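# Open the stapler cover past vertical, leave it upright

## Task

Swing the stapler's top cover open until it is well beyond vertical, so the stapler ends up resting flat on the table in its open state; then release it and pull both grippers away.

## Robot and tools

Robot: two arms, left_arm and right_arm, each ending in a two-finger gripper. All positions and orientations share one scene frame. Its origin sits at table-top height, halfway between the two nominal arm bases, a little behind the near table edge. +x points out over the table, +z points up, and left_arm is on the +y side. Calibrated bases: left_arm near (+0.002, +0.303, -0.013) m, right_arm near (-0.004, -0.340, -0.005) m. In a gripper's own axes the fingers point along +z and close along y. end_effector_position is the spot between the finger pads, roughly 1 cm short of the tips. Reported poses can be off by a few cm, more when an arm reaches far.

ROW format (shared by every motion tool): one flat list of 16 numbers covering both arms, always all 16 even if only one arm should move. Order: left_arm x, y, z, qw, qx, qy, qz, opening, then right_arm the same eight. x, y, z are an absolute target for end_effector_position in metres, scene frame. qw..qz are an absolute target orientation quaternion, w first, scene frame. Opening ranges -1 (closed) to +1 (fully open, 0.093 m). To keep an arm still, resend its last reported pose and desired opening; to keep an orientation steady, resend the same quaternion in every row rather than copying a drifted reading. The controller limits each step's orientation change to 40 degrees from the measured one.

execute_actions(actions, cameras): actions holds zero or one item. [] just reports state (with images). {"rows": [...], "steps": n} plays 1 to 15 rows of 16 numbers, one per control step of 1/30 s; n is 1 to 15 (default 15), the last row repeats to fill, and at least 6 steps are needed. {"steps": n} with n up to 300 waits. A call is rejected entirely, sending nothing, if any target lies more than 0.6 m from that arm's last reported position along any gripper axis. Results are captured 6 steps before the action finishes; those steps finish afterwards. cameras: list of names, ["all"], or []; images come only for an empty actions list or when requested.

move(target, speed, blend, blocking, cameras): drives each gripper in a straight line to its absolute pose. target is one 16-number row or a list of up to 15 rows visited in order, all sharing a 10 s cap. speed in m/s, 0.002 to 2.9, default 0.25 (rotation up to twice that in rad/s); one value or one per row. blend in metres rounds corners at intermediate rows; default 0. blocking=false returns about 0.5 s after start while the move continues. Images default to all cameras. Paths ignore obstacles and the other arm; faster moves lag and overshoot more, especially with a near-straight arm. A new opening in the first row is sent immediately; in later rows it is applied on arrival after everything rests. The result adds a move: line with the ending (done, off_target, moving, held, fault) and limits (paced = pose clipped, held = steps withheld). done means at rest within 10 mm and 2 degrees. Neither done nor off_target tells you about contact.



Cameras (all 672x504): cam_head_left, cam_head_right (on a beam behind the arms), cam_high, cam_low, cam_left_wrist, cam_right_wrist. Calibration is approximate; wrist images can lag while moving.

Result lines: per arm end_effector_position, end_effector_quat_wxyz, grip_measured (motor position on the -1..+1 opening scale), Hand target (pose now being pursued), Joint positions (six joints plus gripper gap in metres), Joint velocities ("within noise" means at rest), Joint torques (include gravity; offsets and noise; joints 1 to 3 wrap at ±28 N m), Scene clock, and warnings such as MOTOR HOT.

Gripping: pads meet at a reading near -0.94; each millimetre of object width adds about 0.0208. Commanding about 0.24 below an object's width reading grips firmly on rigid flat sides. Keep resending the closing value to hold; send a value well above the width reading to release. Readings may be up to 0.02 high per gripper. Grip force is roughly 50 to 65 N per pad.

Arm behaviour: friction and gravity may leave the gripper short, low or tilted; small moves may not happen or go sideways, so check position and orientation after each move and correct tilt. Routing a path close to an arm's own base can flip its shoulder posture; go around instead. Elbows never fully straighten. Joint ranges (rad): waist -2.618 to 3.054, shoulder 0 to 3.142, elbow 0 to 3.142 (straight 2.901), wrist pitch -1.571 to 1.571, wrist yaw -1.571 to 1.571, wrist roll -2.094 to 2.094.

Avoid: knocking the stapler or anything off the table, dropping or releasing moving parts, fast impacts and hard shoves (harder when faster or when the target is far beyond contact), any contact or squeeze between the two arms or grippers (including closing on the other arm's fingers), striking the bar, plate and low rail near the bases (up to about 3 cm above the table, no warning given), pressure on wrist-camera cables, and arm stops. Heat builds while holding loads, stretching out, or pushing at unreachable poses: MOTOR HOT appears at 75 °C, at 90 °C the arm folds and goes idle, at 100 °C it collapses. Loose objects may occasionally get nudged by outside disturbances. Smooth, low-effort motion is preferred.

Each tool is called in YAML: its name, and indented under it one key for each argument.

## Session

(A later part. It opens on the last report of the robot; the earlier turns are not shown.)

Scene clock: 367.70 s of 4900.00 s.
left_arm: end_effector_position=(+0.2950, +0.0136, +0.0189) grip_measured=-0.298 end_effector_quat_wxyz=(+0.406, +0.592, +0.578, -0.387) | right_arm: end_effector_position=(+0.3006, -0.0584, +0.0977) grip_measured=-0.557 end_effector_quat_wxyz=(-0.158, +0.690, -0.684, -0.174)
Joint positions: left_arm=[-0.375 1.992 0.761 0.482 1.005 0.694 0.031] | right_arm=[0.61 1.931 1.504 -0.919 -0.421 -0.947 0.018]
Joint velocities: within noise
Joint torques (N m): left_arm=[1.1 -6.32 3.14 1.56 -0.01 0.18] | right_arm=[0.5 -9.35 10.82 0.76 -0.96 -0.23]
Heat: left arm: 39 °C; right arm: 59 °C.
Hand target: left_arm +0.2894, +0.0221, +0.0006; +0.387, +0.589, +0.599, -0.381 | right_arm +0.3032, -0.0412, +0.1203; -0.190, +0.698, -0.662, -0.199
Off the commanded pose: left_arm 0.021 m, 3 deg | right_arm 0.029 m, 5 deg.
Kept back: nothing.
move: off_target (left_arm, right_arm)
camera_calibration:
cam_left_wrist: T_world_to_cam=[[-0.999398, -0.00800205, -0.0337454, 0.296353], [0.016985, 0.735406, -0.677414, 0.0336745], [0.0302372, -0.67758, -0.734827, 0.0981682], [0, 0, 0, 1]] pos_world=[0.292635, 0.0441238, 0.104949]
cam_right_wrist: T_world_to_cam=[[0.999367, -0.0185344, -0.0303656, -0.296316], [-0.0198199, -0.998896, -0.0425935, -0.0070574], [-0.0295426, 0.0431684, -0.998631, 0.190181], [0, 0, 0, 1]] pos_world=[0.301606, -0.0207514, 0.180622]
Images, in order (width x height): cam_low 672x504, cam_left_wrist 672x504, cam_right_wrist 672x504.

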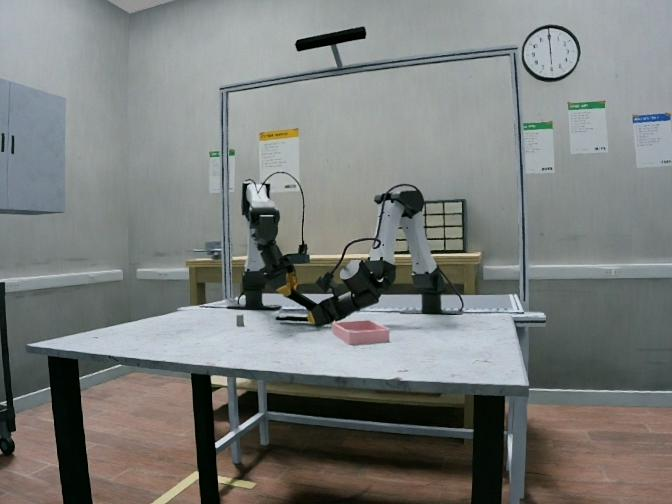

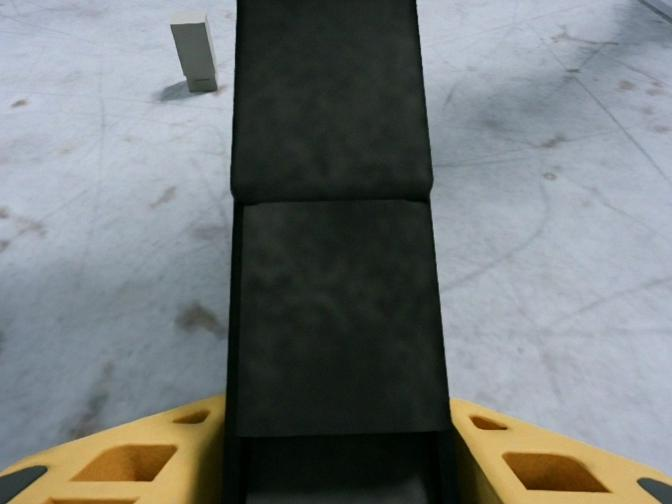

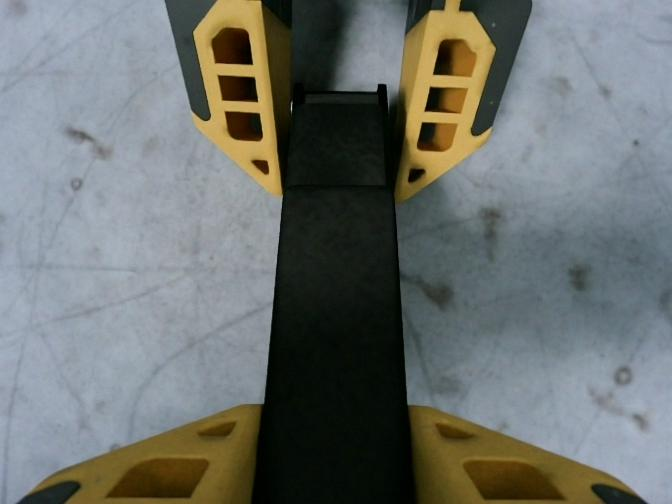

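move:
  target:
    - [0.290,0.024,-0.008,0.3673,0.6008,0.6114,-0.3610,-0.8,0.303,-0.041,0.120,0.1897,-0.6973,0.6617,0.1999,-0.49]
    - [0.290,0.026,-0.008,0.3673,0.6008,0.6114,-0.3610,-0.8,0.303,-0.030,0.130,0.2166,-0.6885,0.6534,0.2282,-0.49]
  speed: 0.04
  cameras: ["cam_low","cam_right_wrist","cam_left_wrist"]

zoom_image:
  camera: "cam_low"
  region: [200, 230, 420, 370]

Scene clock: 370.47 s of 4900.00 s.
left_arm: end_effector_position=(+0.2896, +0.0168, +0.0111) grip_measured=-0.298 end_effector_quat_wxyz=(+0.389, +0.596, +0.587, -0.387) | right_arm: end_effector_position=(+0.2989, -0.0519, +0.1005) grip_measured=-0.485 end_effector_quat_wxyz=(-0.164, +0.683, -0.686, -0.190)
Joint positions: left_arm=[-0.375 1.992 0.761 0.422 0.997 0.726 0.031] | right_arm=[0.614 1.931 1.504 -0.906 -0.451 -0.922 0.022]
Joint velocities: left_arm=[within noise] | right_arm=[0.007 -0.022 -0.012 0.022 0.022 -0.051 0.005]
Joint torques (N m): left_arm=[0.99 -7.17 4.92 0.95 -0.36 0.48] | right_arm=[-0.1 -10.74 9.54 1.13 -1.27 -0.25]
Heat: left arm: 39 °C; right arm: 58 °C.
Hand target: left_arm +0.2888, +0.0267, -0.0075; +0.368, +0.600, +0.611, -0.362 | right_arm +0.3017, -0.0322, +0.1308; -0.216, +0.690, -0.653, -0.226
Off the commanded pose: left_arm 0.021 m, 5 deg | right_arm 0.037 m, 8 deg.
Kept back: nothing.
move: off_target (left_arm, right_arm)
camera_calibration:
cam_left_wrist: T_world_to_cam=[[-0.999943, -0.000695599, -0.0106984, 0.290534], [0.00648889, 0.75509, -0.65559, 0.0285508], [0.00853427, -0.655621, -0.755042, 0.100897], [0, 0, 0, 1]] pos_world=[0.289471, 0.0447941, 0.0980075]
cam_right_wrist: T_world_to_cam=[[0.998487, -0.0274011, -0.0476833, -0.292841], [-0.0308377, -0.996863, -0.0728955, 0.00601472], [-0.0455363, 0.0742557, -0.996199, 0.198829], [0, 0, 0, 1]] pos_world=[0.301637, -0.0167925, 0.184548]
Images, in order (width x height): cam_low 672x504, cam_left_wrist 672x504, cam_right_wrist 672x504.

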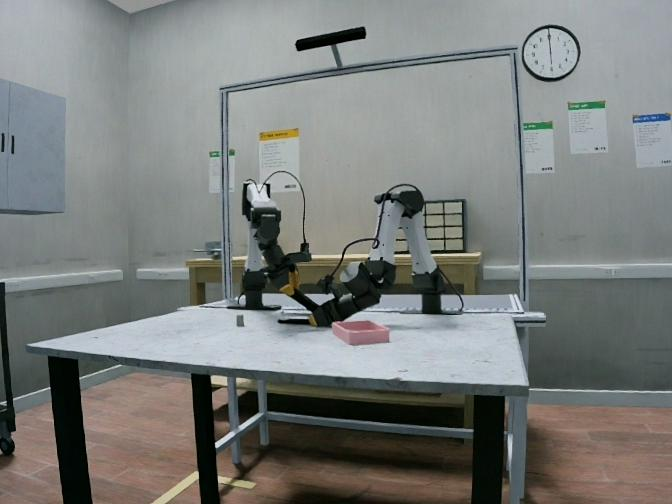

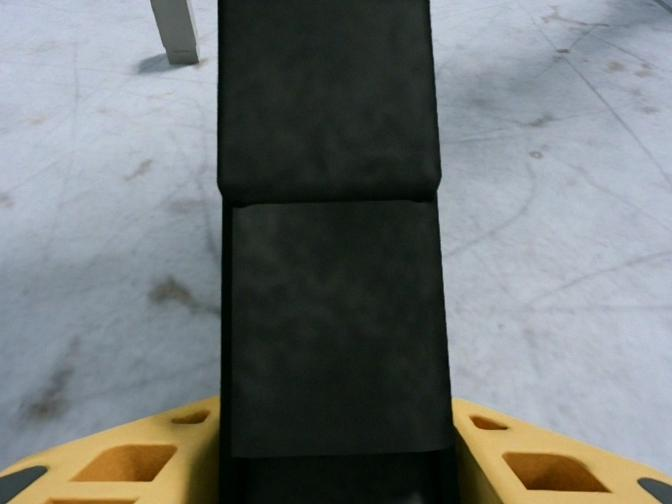

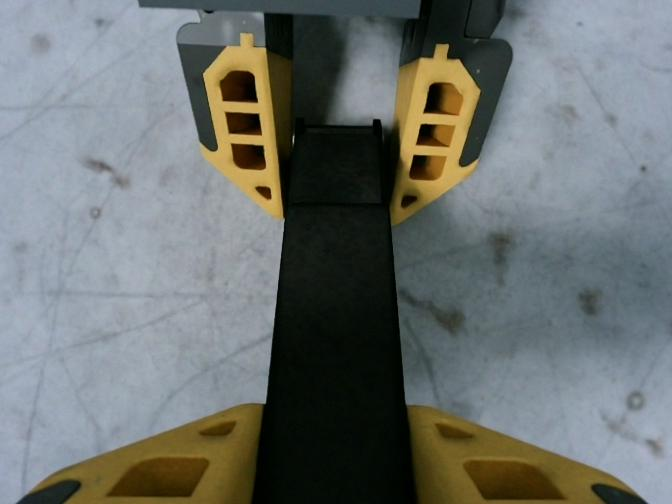

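Scaled by 2.291.

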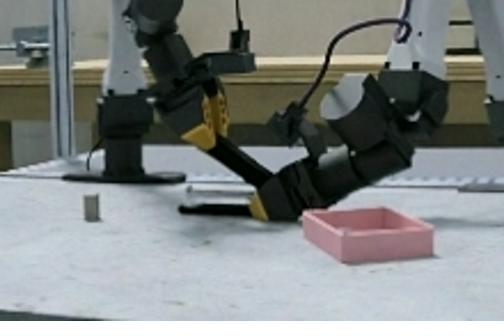

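move:
  target:
    - [0.290,0.026,-0.006,0.3673,0.6008,0.6114,-0.3610,-0.8,0.303,-0.020,0.138,0.2254,-0.6855,0.6505,0.2375,-0.49]
    - [0.290,0.028,-0.004,0.3871,0.5885,0.5990,-0.3806,-0.8,0.303,-0.005,0.142,0.2341,-0.6823,0.6474,0.2467,-0.49]
  speed: 0.04
  cameras: ["cam_low","cam_right_wrist","cam_left_wrist"]

zoom_image:
  camera: "cam_low"
  region: [200, 230, 420, 370]

Scene clock: 372.43 s of 4900.00 s.
left_arm: end_effector_position=(+0.2910, +0.0216, +0.0138) grip_measured=-0.298 end_effector_quat_wxyz=(+0.398, +0.591, +0.581, -0.393) | right_arm: end_effector_position=(+0.2977, -0.0367, +0.1109) grip_measured=-0.489 end_effector_quat_wxyz=(-0.178, +0.680, -0.682, -0.201)
Joint positions: left_arm=[-0.355 1.994 0.748 0.452 1.025 0.724 0.031] | right_arm=[0.638 1.931 1.53 -0.892 -0.471 -0.887 0.022]
Joint velocities: left_arm=[within noise] | right_arm=[-0.002 -0.002 -0.017 0.022 0.007 0.022 -0.004]
Joint torques (N m): left_arm=[0.91 -5.81 3.58 1.7 -0.09 0.13] | right_arm=[0.95 -9.5 11.17 1.32 -1.48 -0.02]
Heat: left arm: 39 °C; right arm: 58 °C.
Hand target: left_arm +0.2893, +0.0283, -0.0034; +0.387, +0.589, +0.599, -0.381 | right_arm +0.3005, -0.0086, +0.1434; -0.232, +0.685, -0.646, -0.244
Off the commanded pose: left_arm 0.019 m, 3 deg | right_arm 0.045 m, 9 deg.
Kept back: nothing.
move: off_target (left_arm, right_arm)
camera_calibration:
cam_left_wrist: T_world_to_cam=[[-0.999881, -0.00185874, -0.0153094, 0.291959], [0.00895332, 0.738315, -0.674396, 0.0266161], [0.0125567, -0.674453, -0.738211, 0.105159], [0, 0, 0, 1]] pos_world=[0.290365, 0.0518167, 0.100049]
cam_right_wrist: T_world_to_cam=[[0.998736, -0.0254776, -0.0433213, -0.291176], [-0.0300999, -0.993516, -0.109633, 0.0257421], [-0.0402472, 0.110799, -0.993028, 0.207448], [0, 0, 0, 1]] pos_world=[0.299932, -0.0048282, 0.19621]
Images, in order (width x height): cam_low 672x504, cam_left_wrist 672x504, cam_right_wrist 672x504.

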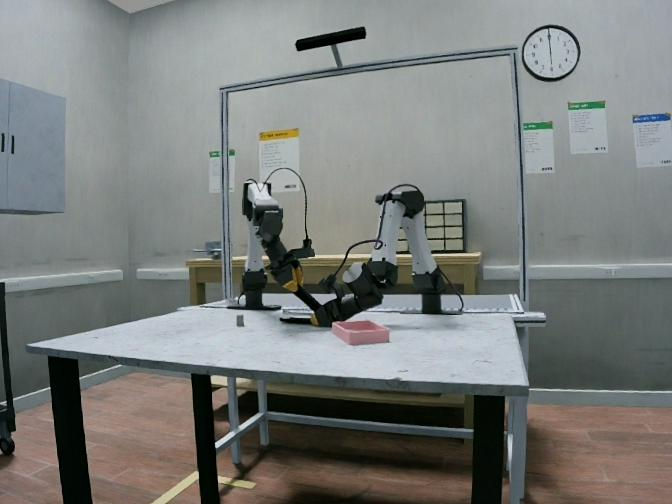

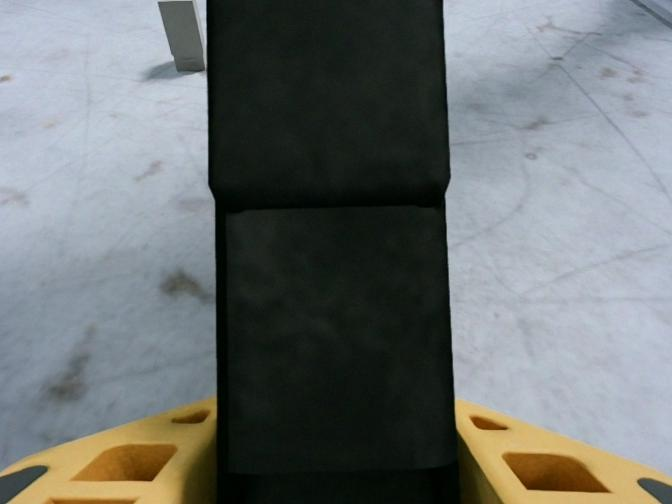

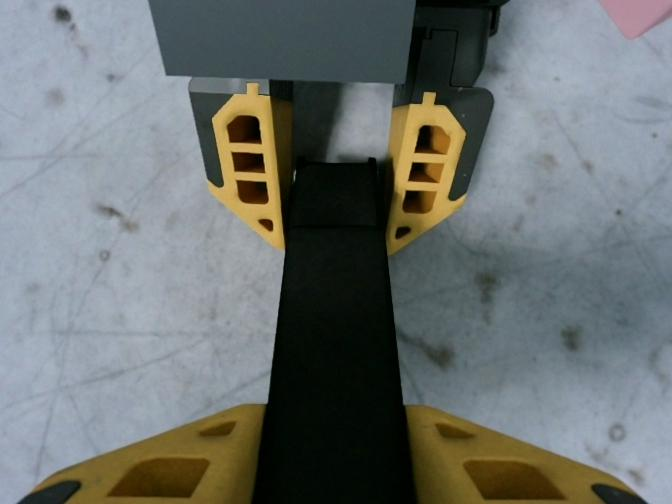

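Scaled by 2.291.

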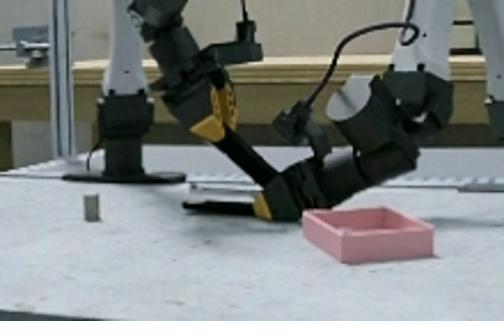

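move:
  target:
    - [0.289,0.020,-0.008,0.3673,0.6008,0.6114,-0.3610,-0.8,0.303,-0.010,0.155,0.2341,-0.6823,0.6474,0.2467,-0.49]
    - [0.289,0.018,-0.008,0.3673,0.6008,0.6114,-0.3610,-0.8,0.303,0.005,0.165,0.2554,-0.6735,0.6391,0.2691,-0.49]
  speed: 0.04
  cameras: ["cam_low","cam_right_wrist","cam_left_wrist"]

zoom_image:
  camera: "cam_low"
  region: [200, 230, 420, 370]

Scene clock: 374.60 s of 4900.00 s.
left_arm: end_effector_position=(+0.2865, +0.0143, +0.0100) grip_measured=-0.298 end_effector_quat_wxyz=(+0.388, +0.597, +0.585, -0.389) | right_arm: end_effector_position=(+0.2965, -0.0290, +0.1215) grip_measured=-0.486 end_effector_quat_wxyz=(-0.185, +0.674, -0.681, -0.217)
Joint positions: left_arm=[-0.384 1.995 0.755 0.437 0.996 0.719 0.031] | right_arm=[0.643 1.931 1.558 -0.902 -0.504 -0.865 0.022]
Joint velocities: left_arm=[within noise] | right_arm=[0.017 -0.007 0.017 -0.066 0.007 -0.037 0.006]
Joint torques (N m): left_arm=[-0.44 -6.9 5.9 1.04 -0.57 0.26] | right_arm=[0.65 -10.85 11.84 1.38 -1.61 -0.05]
Heat: left arm: 39 °C; right arm: 58 °C.
Hand target: left_arm +0.2879, +0.0190, -0.0075; +0.368, +0.601, +0.611, -0.362 | right_arm +0.2994, -0.0001, +0.1665; -0.253, +0.677, -0.637, -0.266
Off the commanded pose: left_arm 0.019 m, 5 deg | right_arm 0.056 m, 11 deg.
Kept back: nothing.
move: off_target (left_arm, right_arm)
camera_calibration:
cam_left_wrist: T_world_to_cam=[[-0.999932, 0.00583715, -0.0100957, 0.287298], [0.0110334, 0.75386, -0.656942, 0.0284645], [0.00377606, -0.657009, -0.753874, 0.0998879], [0, 0, 0, 1]] pos_world=[0.286587, 0.0424919, 0.0969028]
cam_right_wrist: T_world_to_cam=[[0.997896, -0.0270534, -0.0589257, -0.287281], [-0.0352987, -0.988988, -0.143723, 0.040385], [-0.0543886, 0.145501, -0.987862, 0.221555], [0, 0, 0, 1]] pos_world=[0.300152, -0.0000681661, 0.207742]
Images, in order (width x height): cam_low 672x504, cam_left_wrist 672x504, cam_right_wrist 672x504.

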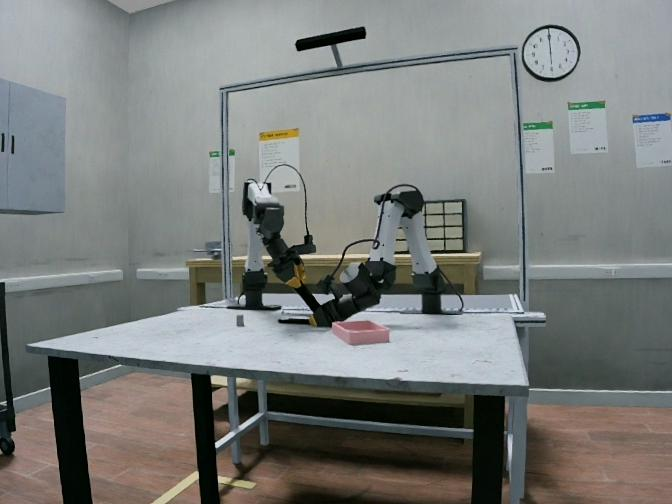

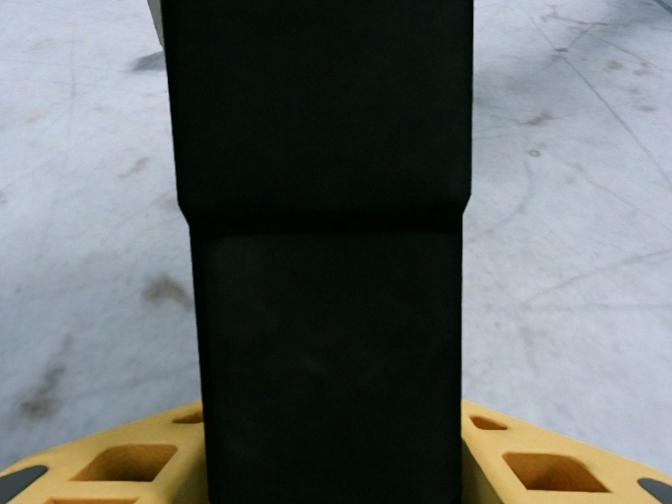

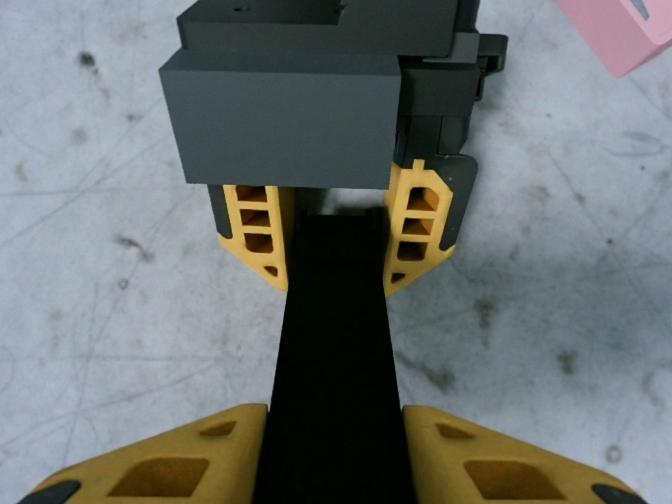

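Scaled by 2.291.

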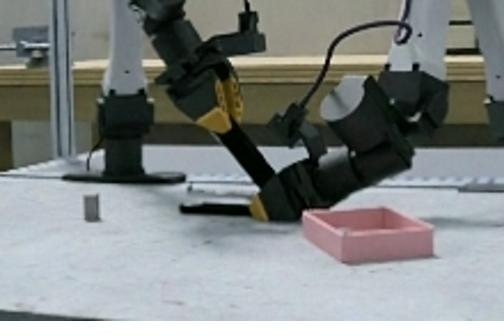

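move:
  target:
    - [0.289,0.018,-0.006,0.3673,0.6008,0.6114,-0.3610,-0.38,0.303,0.005,0.165,0.2554,-0.6735,0.6391,0.2691,-0.49]
    - [0.290,0.040,0.004,0.4091,0.5742,0.5843,-0.4020,-0.38,0.303,0.003,0.165,0.2554,-0.6735,0.6391,0.2691,-0.49]
  speed: 0.04
  cameras: ["cam_low","cam_right_wrist","cam_left_wrist"]

zoom_image:
  camera: "cam_low"
  region: [200, 230, 420, 370]

Scene clock: 377.60 s of 4900.00 s.
left_arm: end_effector_position=(+0.2923, +0.0319, +0.0228) grip_measured=-0.298 end_effector_quat_wxyz=(+0.420, +0.577, +0.566, -0.412) | right_arm: end_effector_position=(+0.3010, -0.0192, +0.1287) grip_measured=-0.486 end_effector_quat_wxyz=(-0.208, +0.670, -0.674, -0.230)
Joint positions: left_arm=[-0.311 1.998 0.712 0.555 1.1 0.687 0.031] | right_arm=[0.645 1.931 1.563 -0.857 -0.535 -0.848 0.022]
Joint velocities: left_arm=[within noise] | right_arm=[0.017 -0.017 0.022 -0.022 0.081 0.051 -0.004]
Joint torques (N m): left_arm=[1.55 -5.49 3.06 1.63 0.02 0.26] | right_arm=[0.25 -10.74 11.21 1.18 -1.36 -0.11]
Heat: left arm: 39 °C; right arm: 58 °C.
Hand target: left_arm +0.2893, +0.0400, +0.0047; +0.409, +0.574, +0.584, -0.402 | right_arm +0.3011, +0.0003, +0.1653; -0.255, +0.675, -0.639, -0.267
Off the commanded pose: left_arm 0.021 m, 3 deg | right_arm 0.043 m, 8 deg.
Kept back: nothing.
move: off_target (left_arm, right_arm)
camera_calibration:
cam_left_wrist: T_world_to_cam=[[-0.999805, -0.00429499, -0.0192657, 0.29355], [0.0110171, 0.688436, -0.725213, 0.0272231], [0.016378, -0.725284, -0.688255, 0.118095], [0, 0, 0, 1]] pos_world=[0.291259, 0.0681718, 0.106677]
cam_right_wrist: T_world_to_cam=[[0.998615, -0.0252583, -0.0461488, -0.292996], [-0.033801, -0.980238, -0.194915, 0.0576162], [-0.0403135, 0.196205, -0.979734, 0.223248], [0, 0, 0, 1]] pos_world=[0.303538, 0.00527472, 0.216432]
Images, in order (width x height): cam_low 672x504, cam_left_wrist 672x504, cam_right_wrist 672x504.

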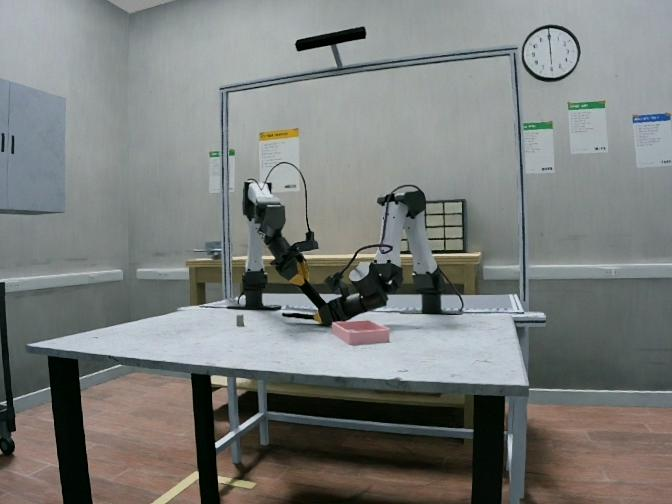

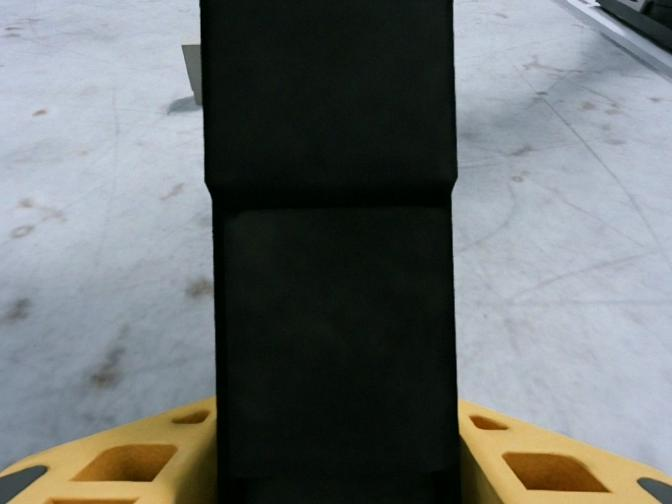

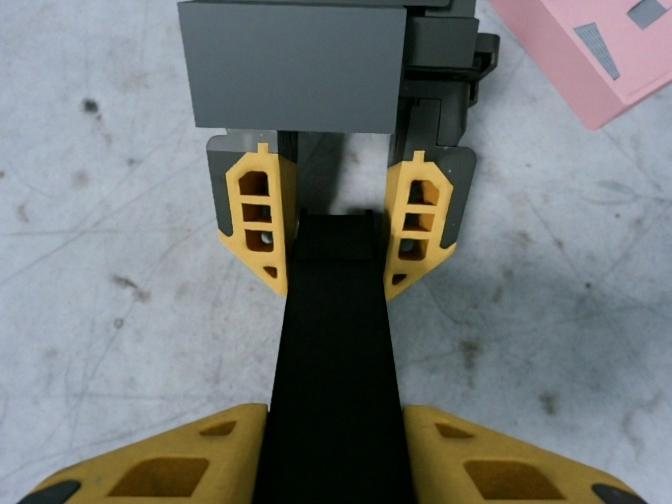

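Scaled by 2.291.

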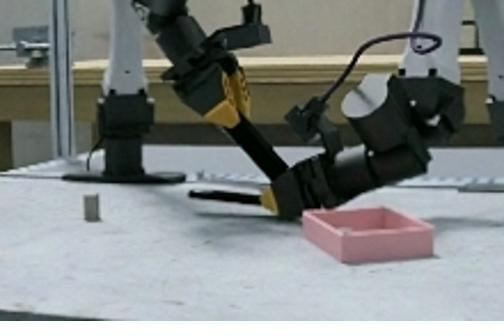

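move:
  target:
    - [0.289,0.034,-0.010,0.3673,0.6008,0.6114,-0.3610,-0.8,0.303,0.005,0.168,0.2554,-0.6735,0.6391,0.2691,-0.49]
  speed: 0.04
  cameras: ["cam_low","cam_right_wrist","cam_left_wrist"]

zoom_image:
  camera: "cam_low"
  region: [200, 230, 420, 370]

Scene clock: 379.93 s of 4900.00 s.
left_arm: end_effector_position=(+0.2890, +0.0271, +0.0146) grip_measured=-0.298 end_effector_quat_wxyz=(+0.397, +0.592, +0.579, -0.396) | right_arm: end_effector_position=(+0.2985, -0.0210, +0.1265) grip_measured=-0.487 end_effector_quat_wxyz=(-0.199, +0.669, -0.680, -0.226)
Joint positions: left_arm=[-0.339 1.984 0.742 0.424 1.044 0.751 0.031] | right_arm=[0.649 1.931 1.563 -0.872 -0.523 -0.841 0.022]
Joint velocities: left_arm=[within noise] | right_arm=[-0.017 0.002 0.017 -0.007 -0.066 0.022 0.014]
Joint torques (N m): left_arm=[-0.13 -6.82 4.85 0.76 -0.75 0.49] | right_arm=[0.25 -10.89 12.05 1.21 -1.43 -0.14]
Heat: left arm: 39 °C; right arm: 58 °C.
Hand target: left_arm +0.2871, +0.0355, -0.0091; +0.369, +0.600, +0.610, -0.363 | right_arm +0.3003, +0.0014, +0.1686; -0.255, +0.676, -0.638, -0.267
Off the commanded pose: left_arm 0.026 m, 6 deg | right_arm 0.049 m, 9 deg.
Kept back: nothing.
move: off_target (left_arm, right_arm)
camera_calibration:
cam_left_wrist: T_world_to_cam=[[-0.999904, 0.00536783, -0.0128003, 0.289738], [0.0126145, 0.736172, -0.676677, 0.0221849], [0.00579091, -0.676773, -0.736169, 0.111414], [0, 0, 0, 1]] pos_world=[0.288785, 0.0575151, 0.100741]
cam_right_wrist: T_world_to_cam=[[0.997904, -0.0330096, -0.0556641, -0.289362], [-0.0423554, -0.983458, -0.176112, 0.0554308], [-0.0489299, 0.1781, -0.982795, 0.223891], [0, 0, 0, 1]] pos_world=[0.302058, 0.0050871, 0.213694]
Images, in order (width x height): cam_low 672x504, cam_left_wrist 672x504, cam_right_wrist 672x504.

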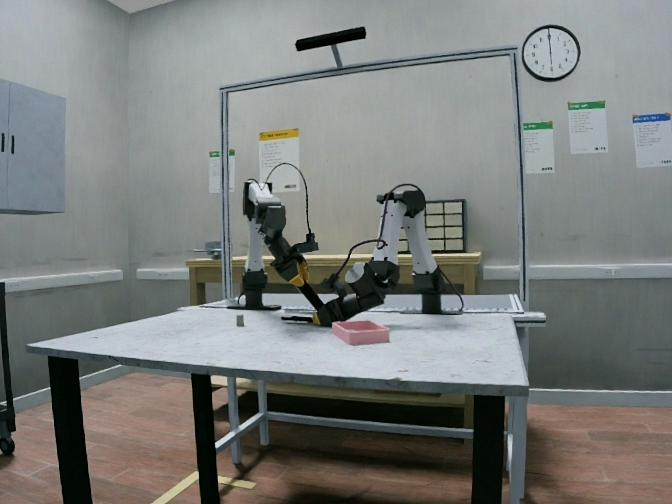

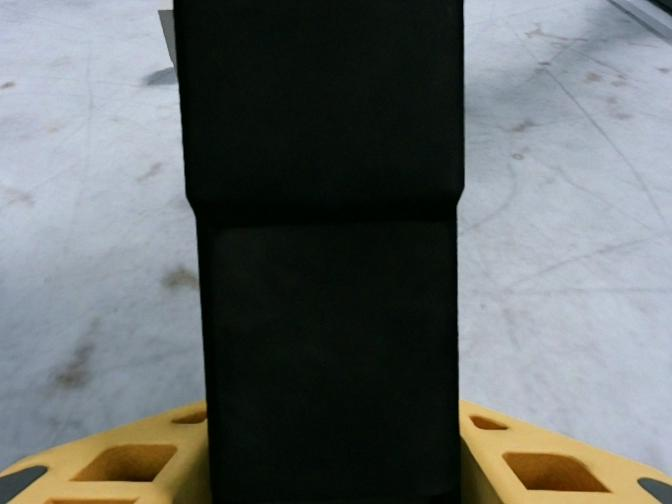

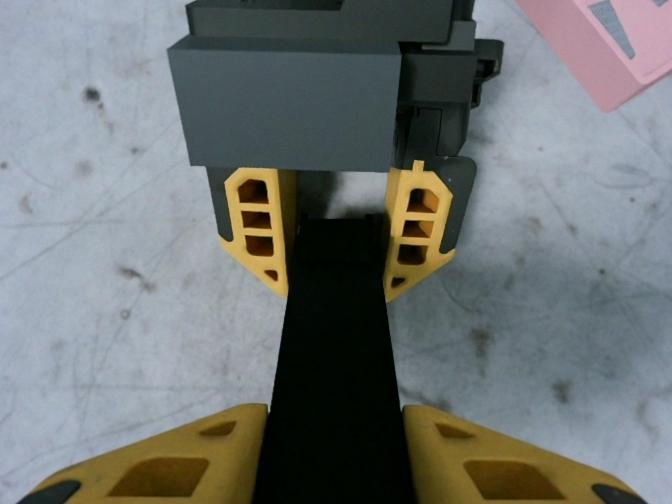

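Scaled by 2.291.

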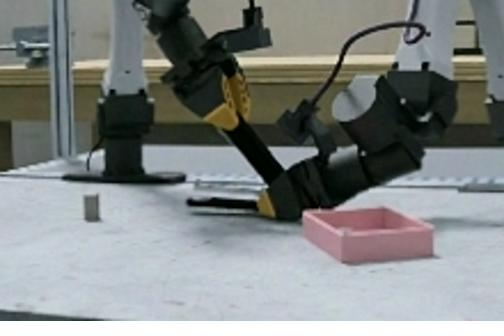

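move:
  target:
    - [0.289,0.034,-0.010,0.3673,0.6008,0.6114,-0.3610,-0.8,0.302,0.020,0.176,0.2973,-0.6545,0.6210,0.3133,-0.49]
    - [0.289,0.034,-0.010,0.3673,0.6008,0.6114,-0.3610,-0.8,0.302,0.035,0.182,0.3018,-0.6520,0.6187,0.3180,-0.49]
  speed: 0.04
  cameras: ["cam_low","cam_right_wrist","cam_left_wrist"]

zoom_image:
  camera: "cam_low"
  region: [200, 230, 420, 370]

Scene clock: 384.77 s of 4900.00 s.
left_arm: end_effector_position=(+0.2860, +0.0290, +0.0106) grip_measured=-0.298 end_effector_quat_wxyz=(+0.388, +0.596, +0.583, -0.394) | right_arm: end_effector_position=(+0.2973, -0.0002, +0.1329) grip_measured=-0.485 end_effector_quat_wxyz=(-0.226, +0.654, -0.672, -0.264)
Joint positions: left_arm=[-0.339 1.982 0.743 0.383 1.037 0.777 0.031] | right_arm=[0.665 1.931 1.54 -0.77 -0.595 -0.773 0.022]
Joint velocities: within noise
Joint torques (N m): left_arm=[-0.2 -6.5 5.34 1.02 -0.66 0.31] | right_arm=[0.85 -11.44 10.97 1.93 -1.66 0.1]
Heat: left arm: 39 °C; right arm: 59 °C.
Hand target: left_arm +0.2877, +0.0352, -0.0092; +0.368, +0.601, +0.611, -0.362 | right_arm +0.2974, +0.0286, +0.1834; -0.296, +0.658, -0.617, -0.315
Off the commanded pose: left_arm 0.021 m, 6 deg | right_arm 0.061 m, 12 deg.
Kept back: nothing.
move: off_target (left_arm, right_arm)
camera_calibration:
cam_left_wrist: T_world_to_cam=[[-0.999937, 0.0103506, -0.0044512, 0.286419], [0.0107006, 0.748712, -0.662809, 0.0180643], [-0.00352782, -0.662814, -0.748776, 0.112227], [0, 0, 0, 1]] pos_world=[0.286603, 0.0578961, 0.0972809]
cam_right_wrist: T_world_to_cam=[[0.996591, -0.0339785, -0.0751851, -0.284063], [-0.0531403, -0.961425, -0.269884, 0.0926377], [-0.0631146, 0.272959, -0.959953, 0.227675], [0, 0, 0, 1]] pos_world=[0.302387, 0.0172662, 0.222202]
Images, in order (width x height): cam_low 672x504, cam_left_wrist 672x504, cam_right_wrist 672x504.

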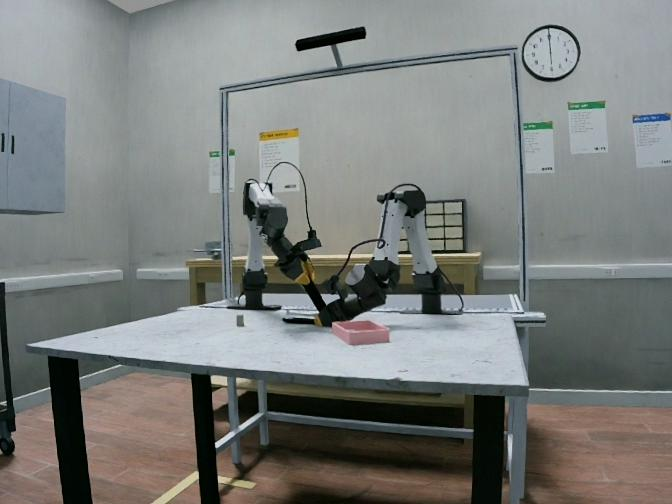

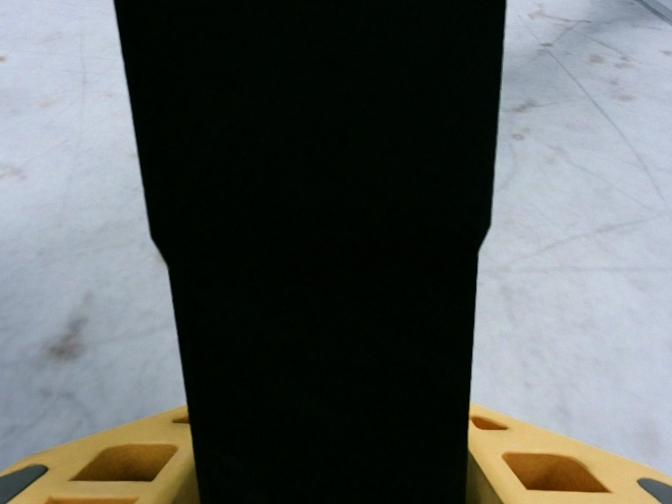

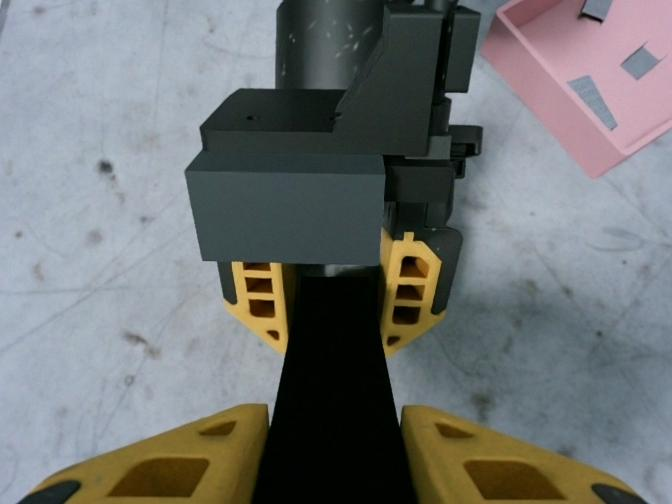

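Scaled by 2.291.

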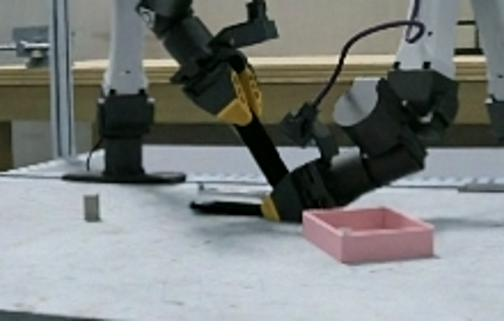

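move:
  target:
    - [0.289,0.036,-0.008,0.3673,0.6008,0.6114,-0.3610,-0.33,0.302,0.033,0.182,0.3018,-0.6520,0.6187,0.3180,-0.49]
    - [0.289,0.050,-0.006,0.3771,0.5948,0.6052,-0.3707,-0.33,0.302,0.028,0.184,0.3018,-0.6520,0.6187,0.3180,-0.49]
  speed: 0.04
  cameras: ["cam_low","cam_right_wrist","cam_left_wrist"]

zoom_image:
  camera: "cam_low"
  region: [200, 230, 420, 370]

Scene clock: 386.93 s of 4900.00 s.
left_arm: end_effector_position=(+0.2917, +0.0389, +0.0141) grip_measured=-0.298 end_effector_quat_wxyz=(+0.399, +0.592, +0.578, -0.395) | right_arm: end_effector_position=(+0.3010, +0.0033, +0.1358) grip_measured=-0.486 end_effector_quat_wxyz=(-0.238, +0.654, -0.667, -0.264)
Joint positions: left_arm=[-0.301 1.98 0.743 0.376 1.07 0.806 0.031] | right_arm=[0.665 1.931 1.54 -0.743 -0.599 -0.77 0.022]
Joint velocities: within noise
Joint torques (N m): left_arm=[1.39 -7.19 3.23 0.99 -0.36 0.43] | right_arm=[0.01 -12.12 10.29 1.69 -1.58 -0.01]
Heat: left arm: 40 °C; right arm: 59 °C.
Hand target: left_arm +0.2878, +0.0503, -0.0054; +0.378, +0.594, +0.605, -0.372 | right_arm +0.2992, +0.0235, +0.1844; -0.298, +0.657, -0.617, -0.314
Off the commanded pose: left_arm 0.023 m, 5 deg | right_arm 0.054 m, 11 deg.
Kept back: nothing.
move: off_target (left_arm, right_arm)
camera_calibration:
cam_left_wrist: T_world_to_cam=[[-0.999838, 0.00440425, -0.017443, 0.292472], [0.0150772, 0.734101, -0.678873, 0.012484], [0.00981499, -0.679026, -0.734049, 0.11792], [0, 0, 0, 1]] pos_world=[0.291079, 0.0696182, 0.100136]
cam_right_wrist: T_world_to_cam=[[0.997754, -0.0330214, -0.0582839, -0.290109], [-0.0485311, -0.956058, -0.289133, 0.0982665], [-0.0461753, 0.291312, -0.955513, 0.223906], [0, 0, 0, 1]] pos_world=[0.304566, 0.0191423, 0.225448]
Images, in order (width x height): cam_low 672x504, cam_left_wrist 672x504, cam_right_wrist 672x504.

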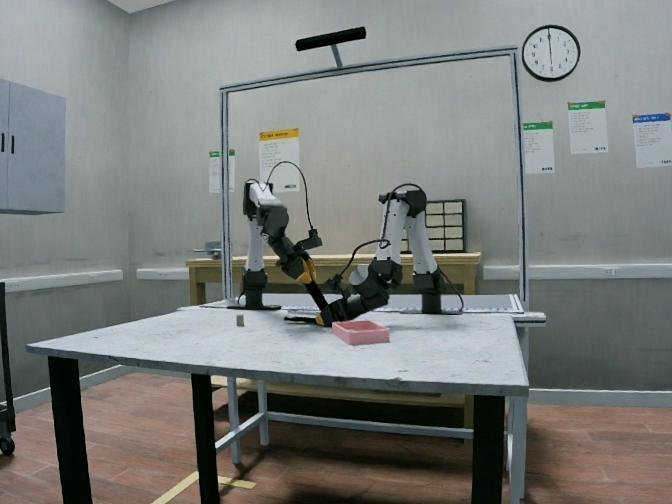

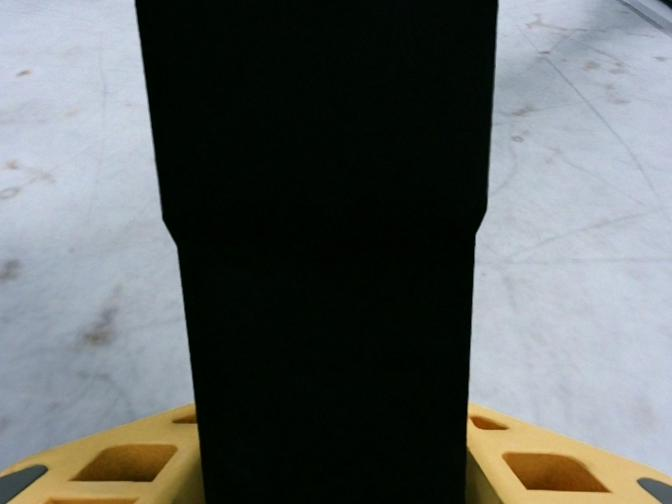

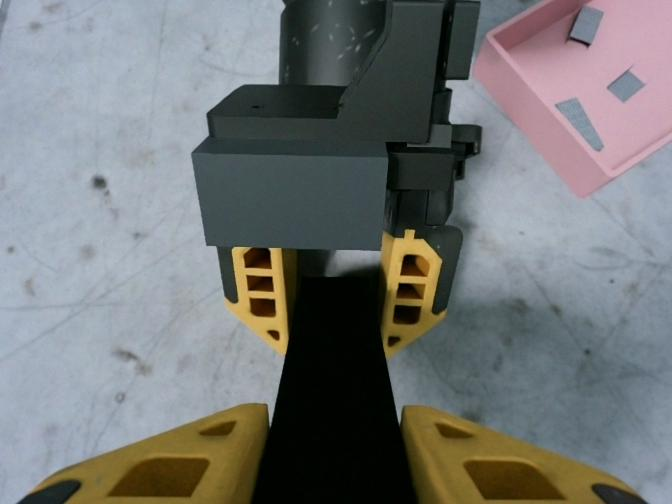

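Scaled by 2.291.

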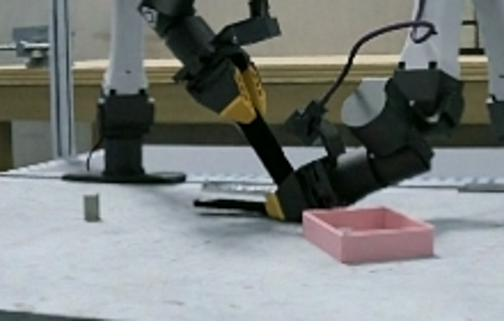

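move:
  target:
    - [0.289,0.051,-0.010,0.3771,0.5948,0.6052,-0.3707,-0.30,0.302,0.015,0.180,0.3018,-0.6520,0.6187,0.3180,-0.49]
    - [0.289,0.062,-0.008,0.3771,0.5948,0.6052,-0.3707,-0.30,0.302,0.010,0.180,0.3018,-0.6520,0.6187,0.3180,-0.49]
  speed: 0.04
  cameras: ["cam_low","cam_right_wrist","cam_left_wrist"]

zoom_image:
  camera: "cam_low"
  region: [200, 230, 420, 370]

Scene clock: 388.77 s of 4900.00 s.
left_arm: end_effector_position=(+0.2943, +0.0471, +0.0157) grip_measured=-0.298 end_effector_quat_wxyz=(+0.403, +0.590, +0.578, -0.395) | right_arm: end_effector_position=(+0.3042, +0.0047, +0.1347) grip_measured=-0.485 end_effector_quat_wxyz=(-0.254, +0.653, -0.656, -0.281)
Joint positions: left_arm=[-0.273 1.973 0.743 0.348 1.087 0.835 0.031] | right_arm=[0.65 1.931 1.509 -0.685 -0.645 -0.779 0.022]
Joint velocities: within noise
Joint torques (N m): left_arm=[2.33 -6.86 2.54 0.83 -0.3 0.64] | right_arm=[-1.73 -14.01 8.34 1.21 -1.38 -0.19]
Heat: left arm: 39 °C; right arm: 60 °C.
Hand target: left_arm +0.2875, +0.0619, -0.0071; +0.379, +0.593, +0.605, -0.372 | right_arm +0.3011, +0.0088, +0.1790; -0.301, +0.654, -0.618, -0.315
Off the commanded pose: left_arm 0.028 m, 5 deg | right_arm 0.046 m, 8 deg.
Kept back: nothing.
move: off_target (left_arm, right_arm)
camera_calibration:
cam_left_wrist: T_world_to_cam=[[-0.999811, -0.00215048, -0.0193216, 0.295436], [0.0116236, 0.730531, -0.682781, 0.0086888], [0.0155834, -0.682876, -0.730368, 0.123065], [0, 0, 0, 1]] pos_world=[0.293361, 0.0783264, 0.101524]
cam_right_wrist: T_world_to_cam=[[0.998329, -0.0172883, -0.0551385, -0.293946], [-0.0348414, -0.94133, -0.335684, 0.101386], [-0.0461001, 0.337044, -0.94036, 0.220328], [0, 0, 0, 1]] pos_world=[0.307144, 0.016096, 0.225013]
Images, in order (width x height): cam_low 672x504, cam_left_wrist 672x504, cam_right_wrist 672x504.

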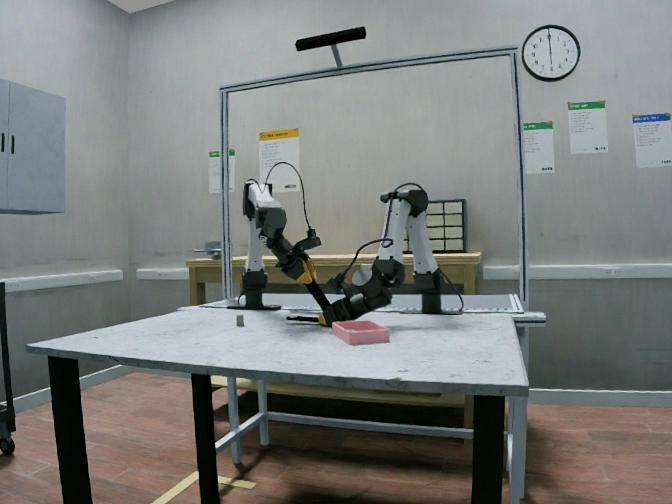

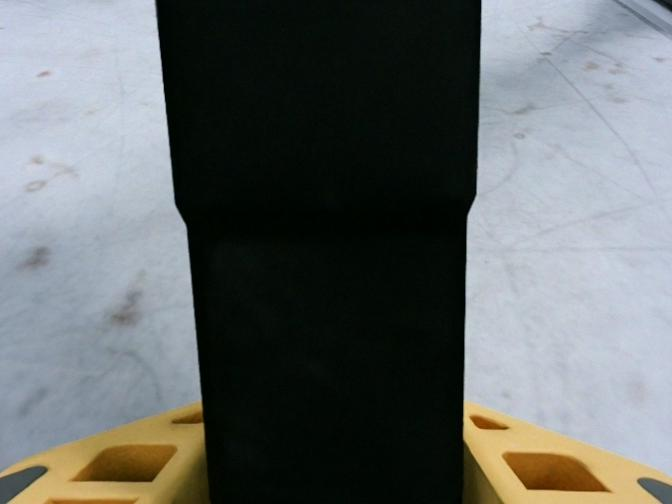

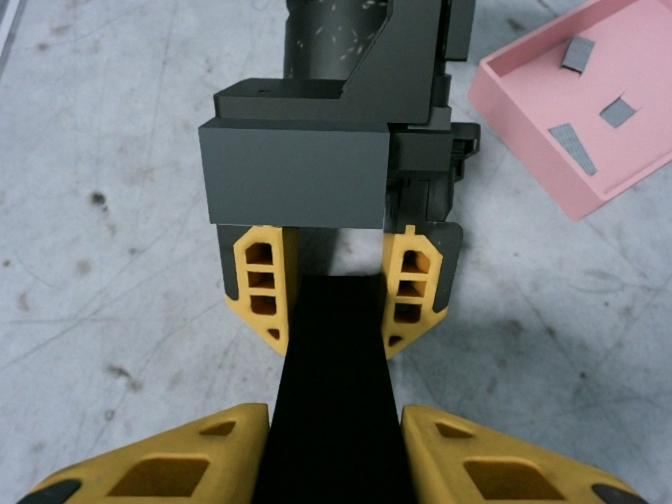

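Scaled by 2.291.

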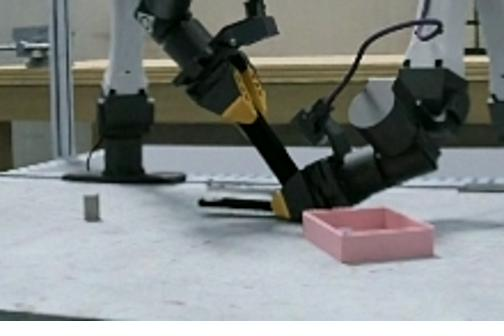

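move:
  target:
    - [0.287,0.056,-0.012,0.3771,0.5948,0.6052,-0.3707,-0.28,0.302,0.000,0.178,0.3018,-0.6520,0.6187,0.3180,-0.49]
    - [0.287,0.064,-0.010,0.3771,0.5948,0.6052,-0.3707,-0.28,0.302,0.000,0.178,0.3018,-0.6520,0.6187,0.3180,-0.49]
  speed: 0.04
  cameras: ["cam_low","cam_right_wrist","cam_left_wrist"]

zoom_image:
  camera: "cam_low"
  region: [200, 230, 420, 370]

Scene clock: 390.63 s of 4900.00 s.
left_arm: end_effector_position=(+0.2914, +0.0480, +0.0134) grip_measured=-0.269 end_effector_quat_wxyz=(+0.398, +0.587, +0.583, -0.397) | right_arm: end_effector_position=(+0.3036, +0.0019, +0.1302) grip_measured=-0.485 end_effector_quat_wxyz=(-0.256, +0.650, -0.653, -0.294)
Joint positions: left_arm=[-0.273 1.973 0.735 0.345 1.086 0.83 0.032] | right_arm=[0.636 1.931 1.479 -0.659 -0.678 -0.786 0.022]
Joint velocities: within noise
Joint torques (N m): left_arm=[2.73 -6.69 2.28 0.88 -0.25 0.74] | right_arm=[-2.15 -15.24 8.27 1.06 -1.21 -0.3]
Heat: left arm: 39 °C; right arm: 61 °C.
Hand target: left_arm +0.2854, +0.0637, -0.0090; +0.379, +0.593, +0.605, -0.373 | right_arm +0.3014, +0.0000, +0.1761; -0.302, +0.653, -0.619, -0.316
Off the commanded pose: left_arm 0.029 m, 5 deg | right_arm 0.048 m, 7 deg.
Kept back: nothing.
move: off_target (left_arm, right_arm)
camera_calibration:
cam_left_wrist: T_world_to_cam=[[-0.999978, -0.00402592, -0.00523963, 0.2924], [0.000607046, 0.733632, -0.679547, 0.00956061], [0.00657976, -0.679535, -0.733614, 0.124586], [0, 0, 0, 1]] pos_world=[0.291568, 0.0788237, 0.0994269]
cam_right_wrist: T_world_to_cam=[[0.997442, -0.00964819, -0.0708324, -0.291426], [-0.034355, -0.933623, -0.356607, 0.0998158], [-0.0626902, 0.358128, -0.931566, 0.220885], [0, 0, 0, 1]] pos_world=[0.307957, 0.0112736, 0.220721]
Images, in order (width x height): cam_low 672x504, cam_left_wrist 672x504, cam_right_wrist 672x504.

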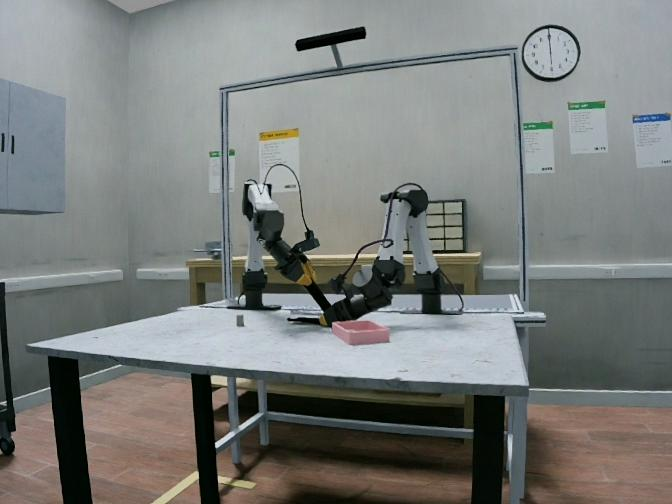

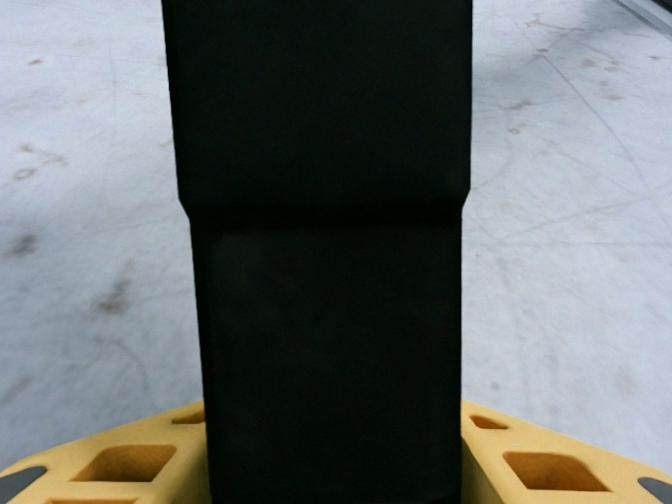

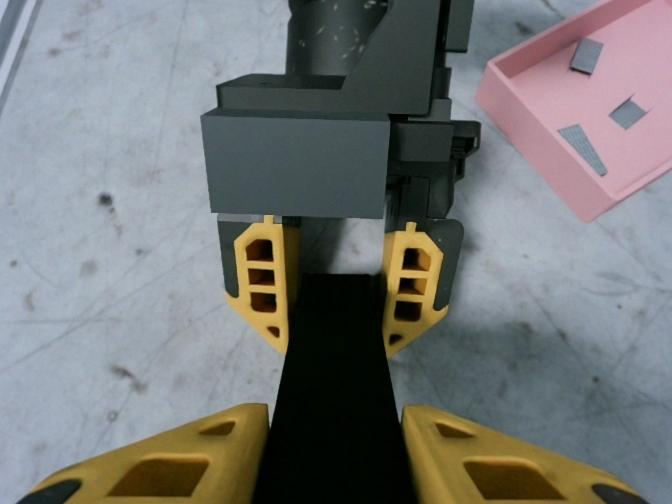

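Scaled by 2.291.

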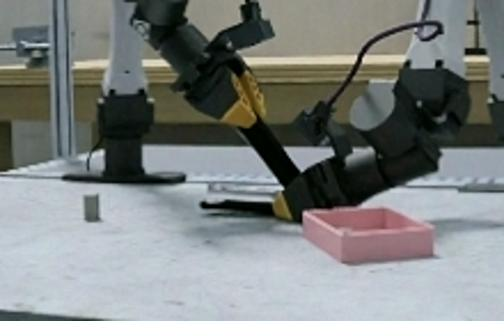

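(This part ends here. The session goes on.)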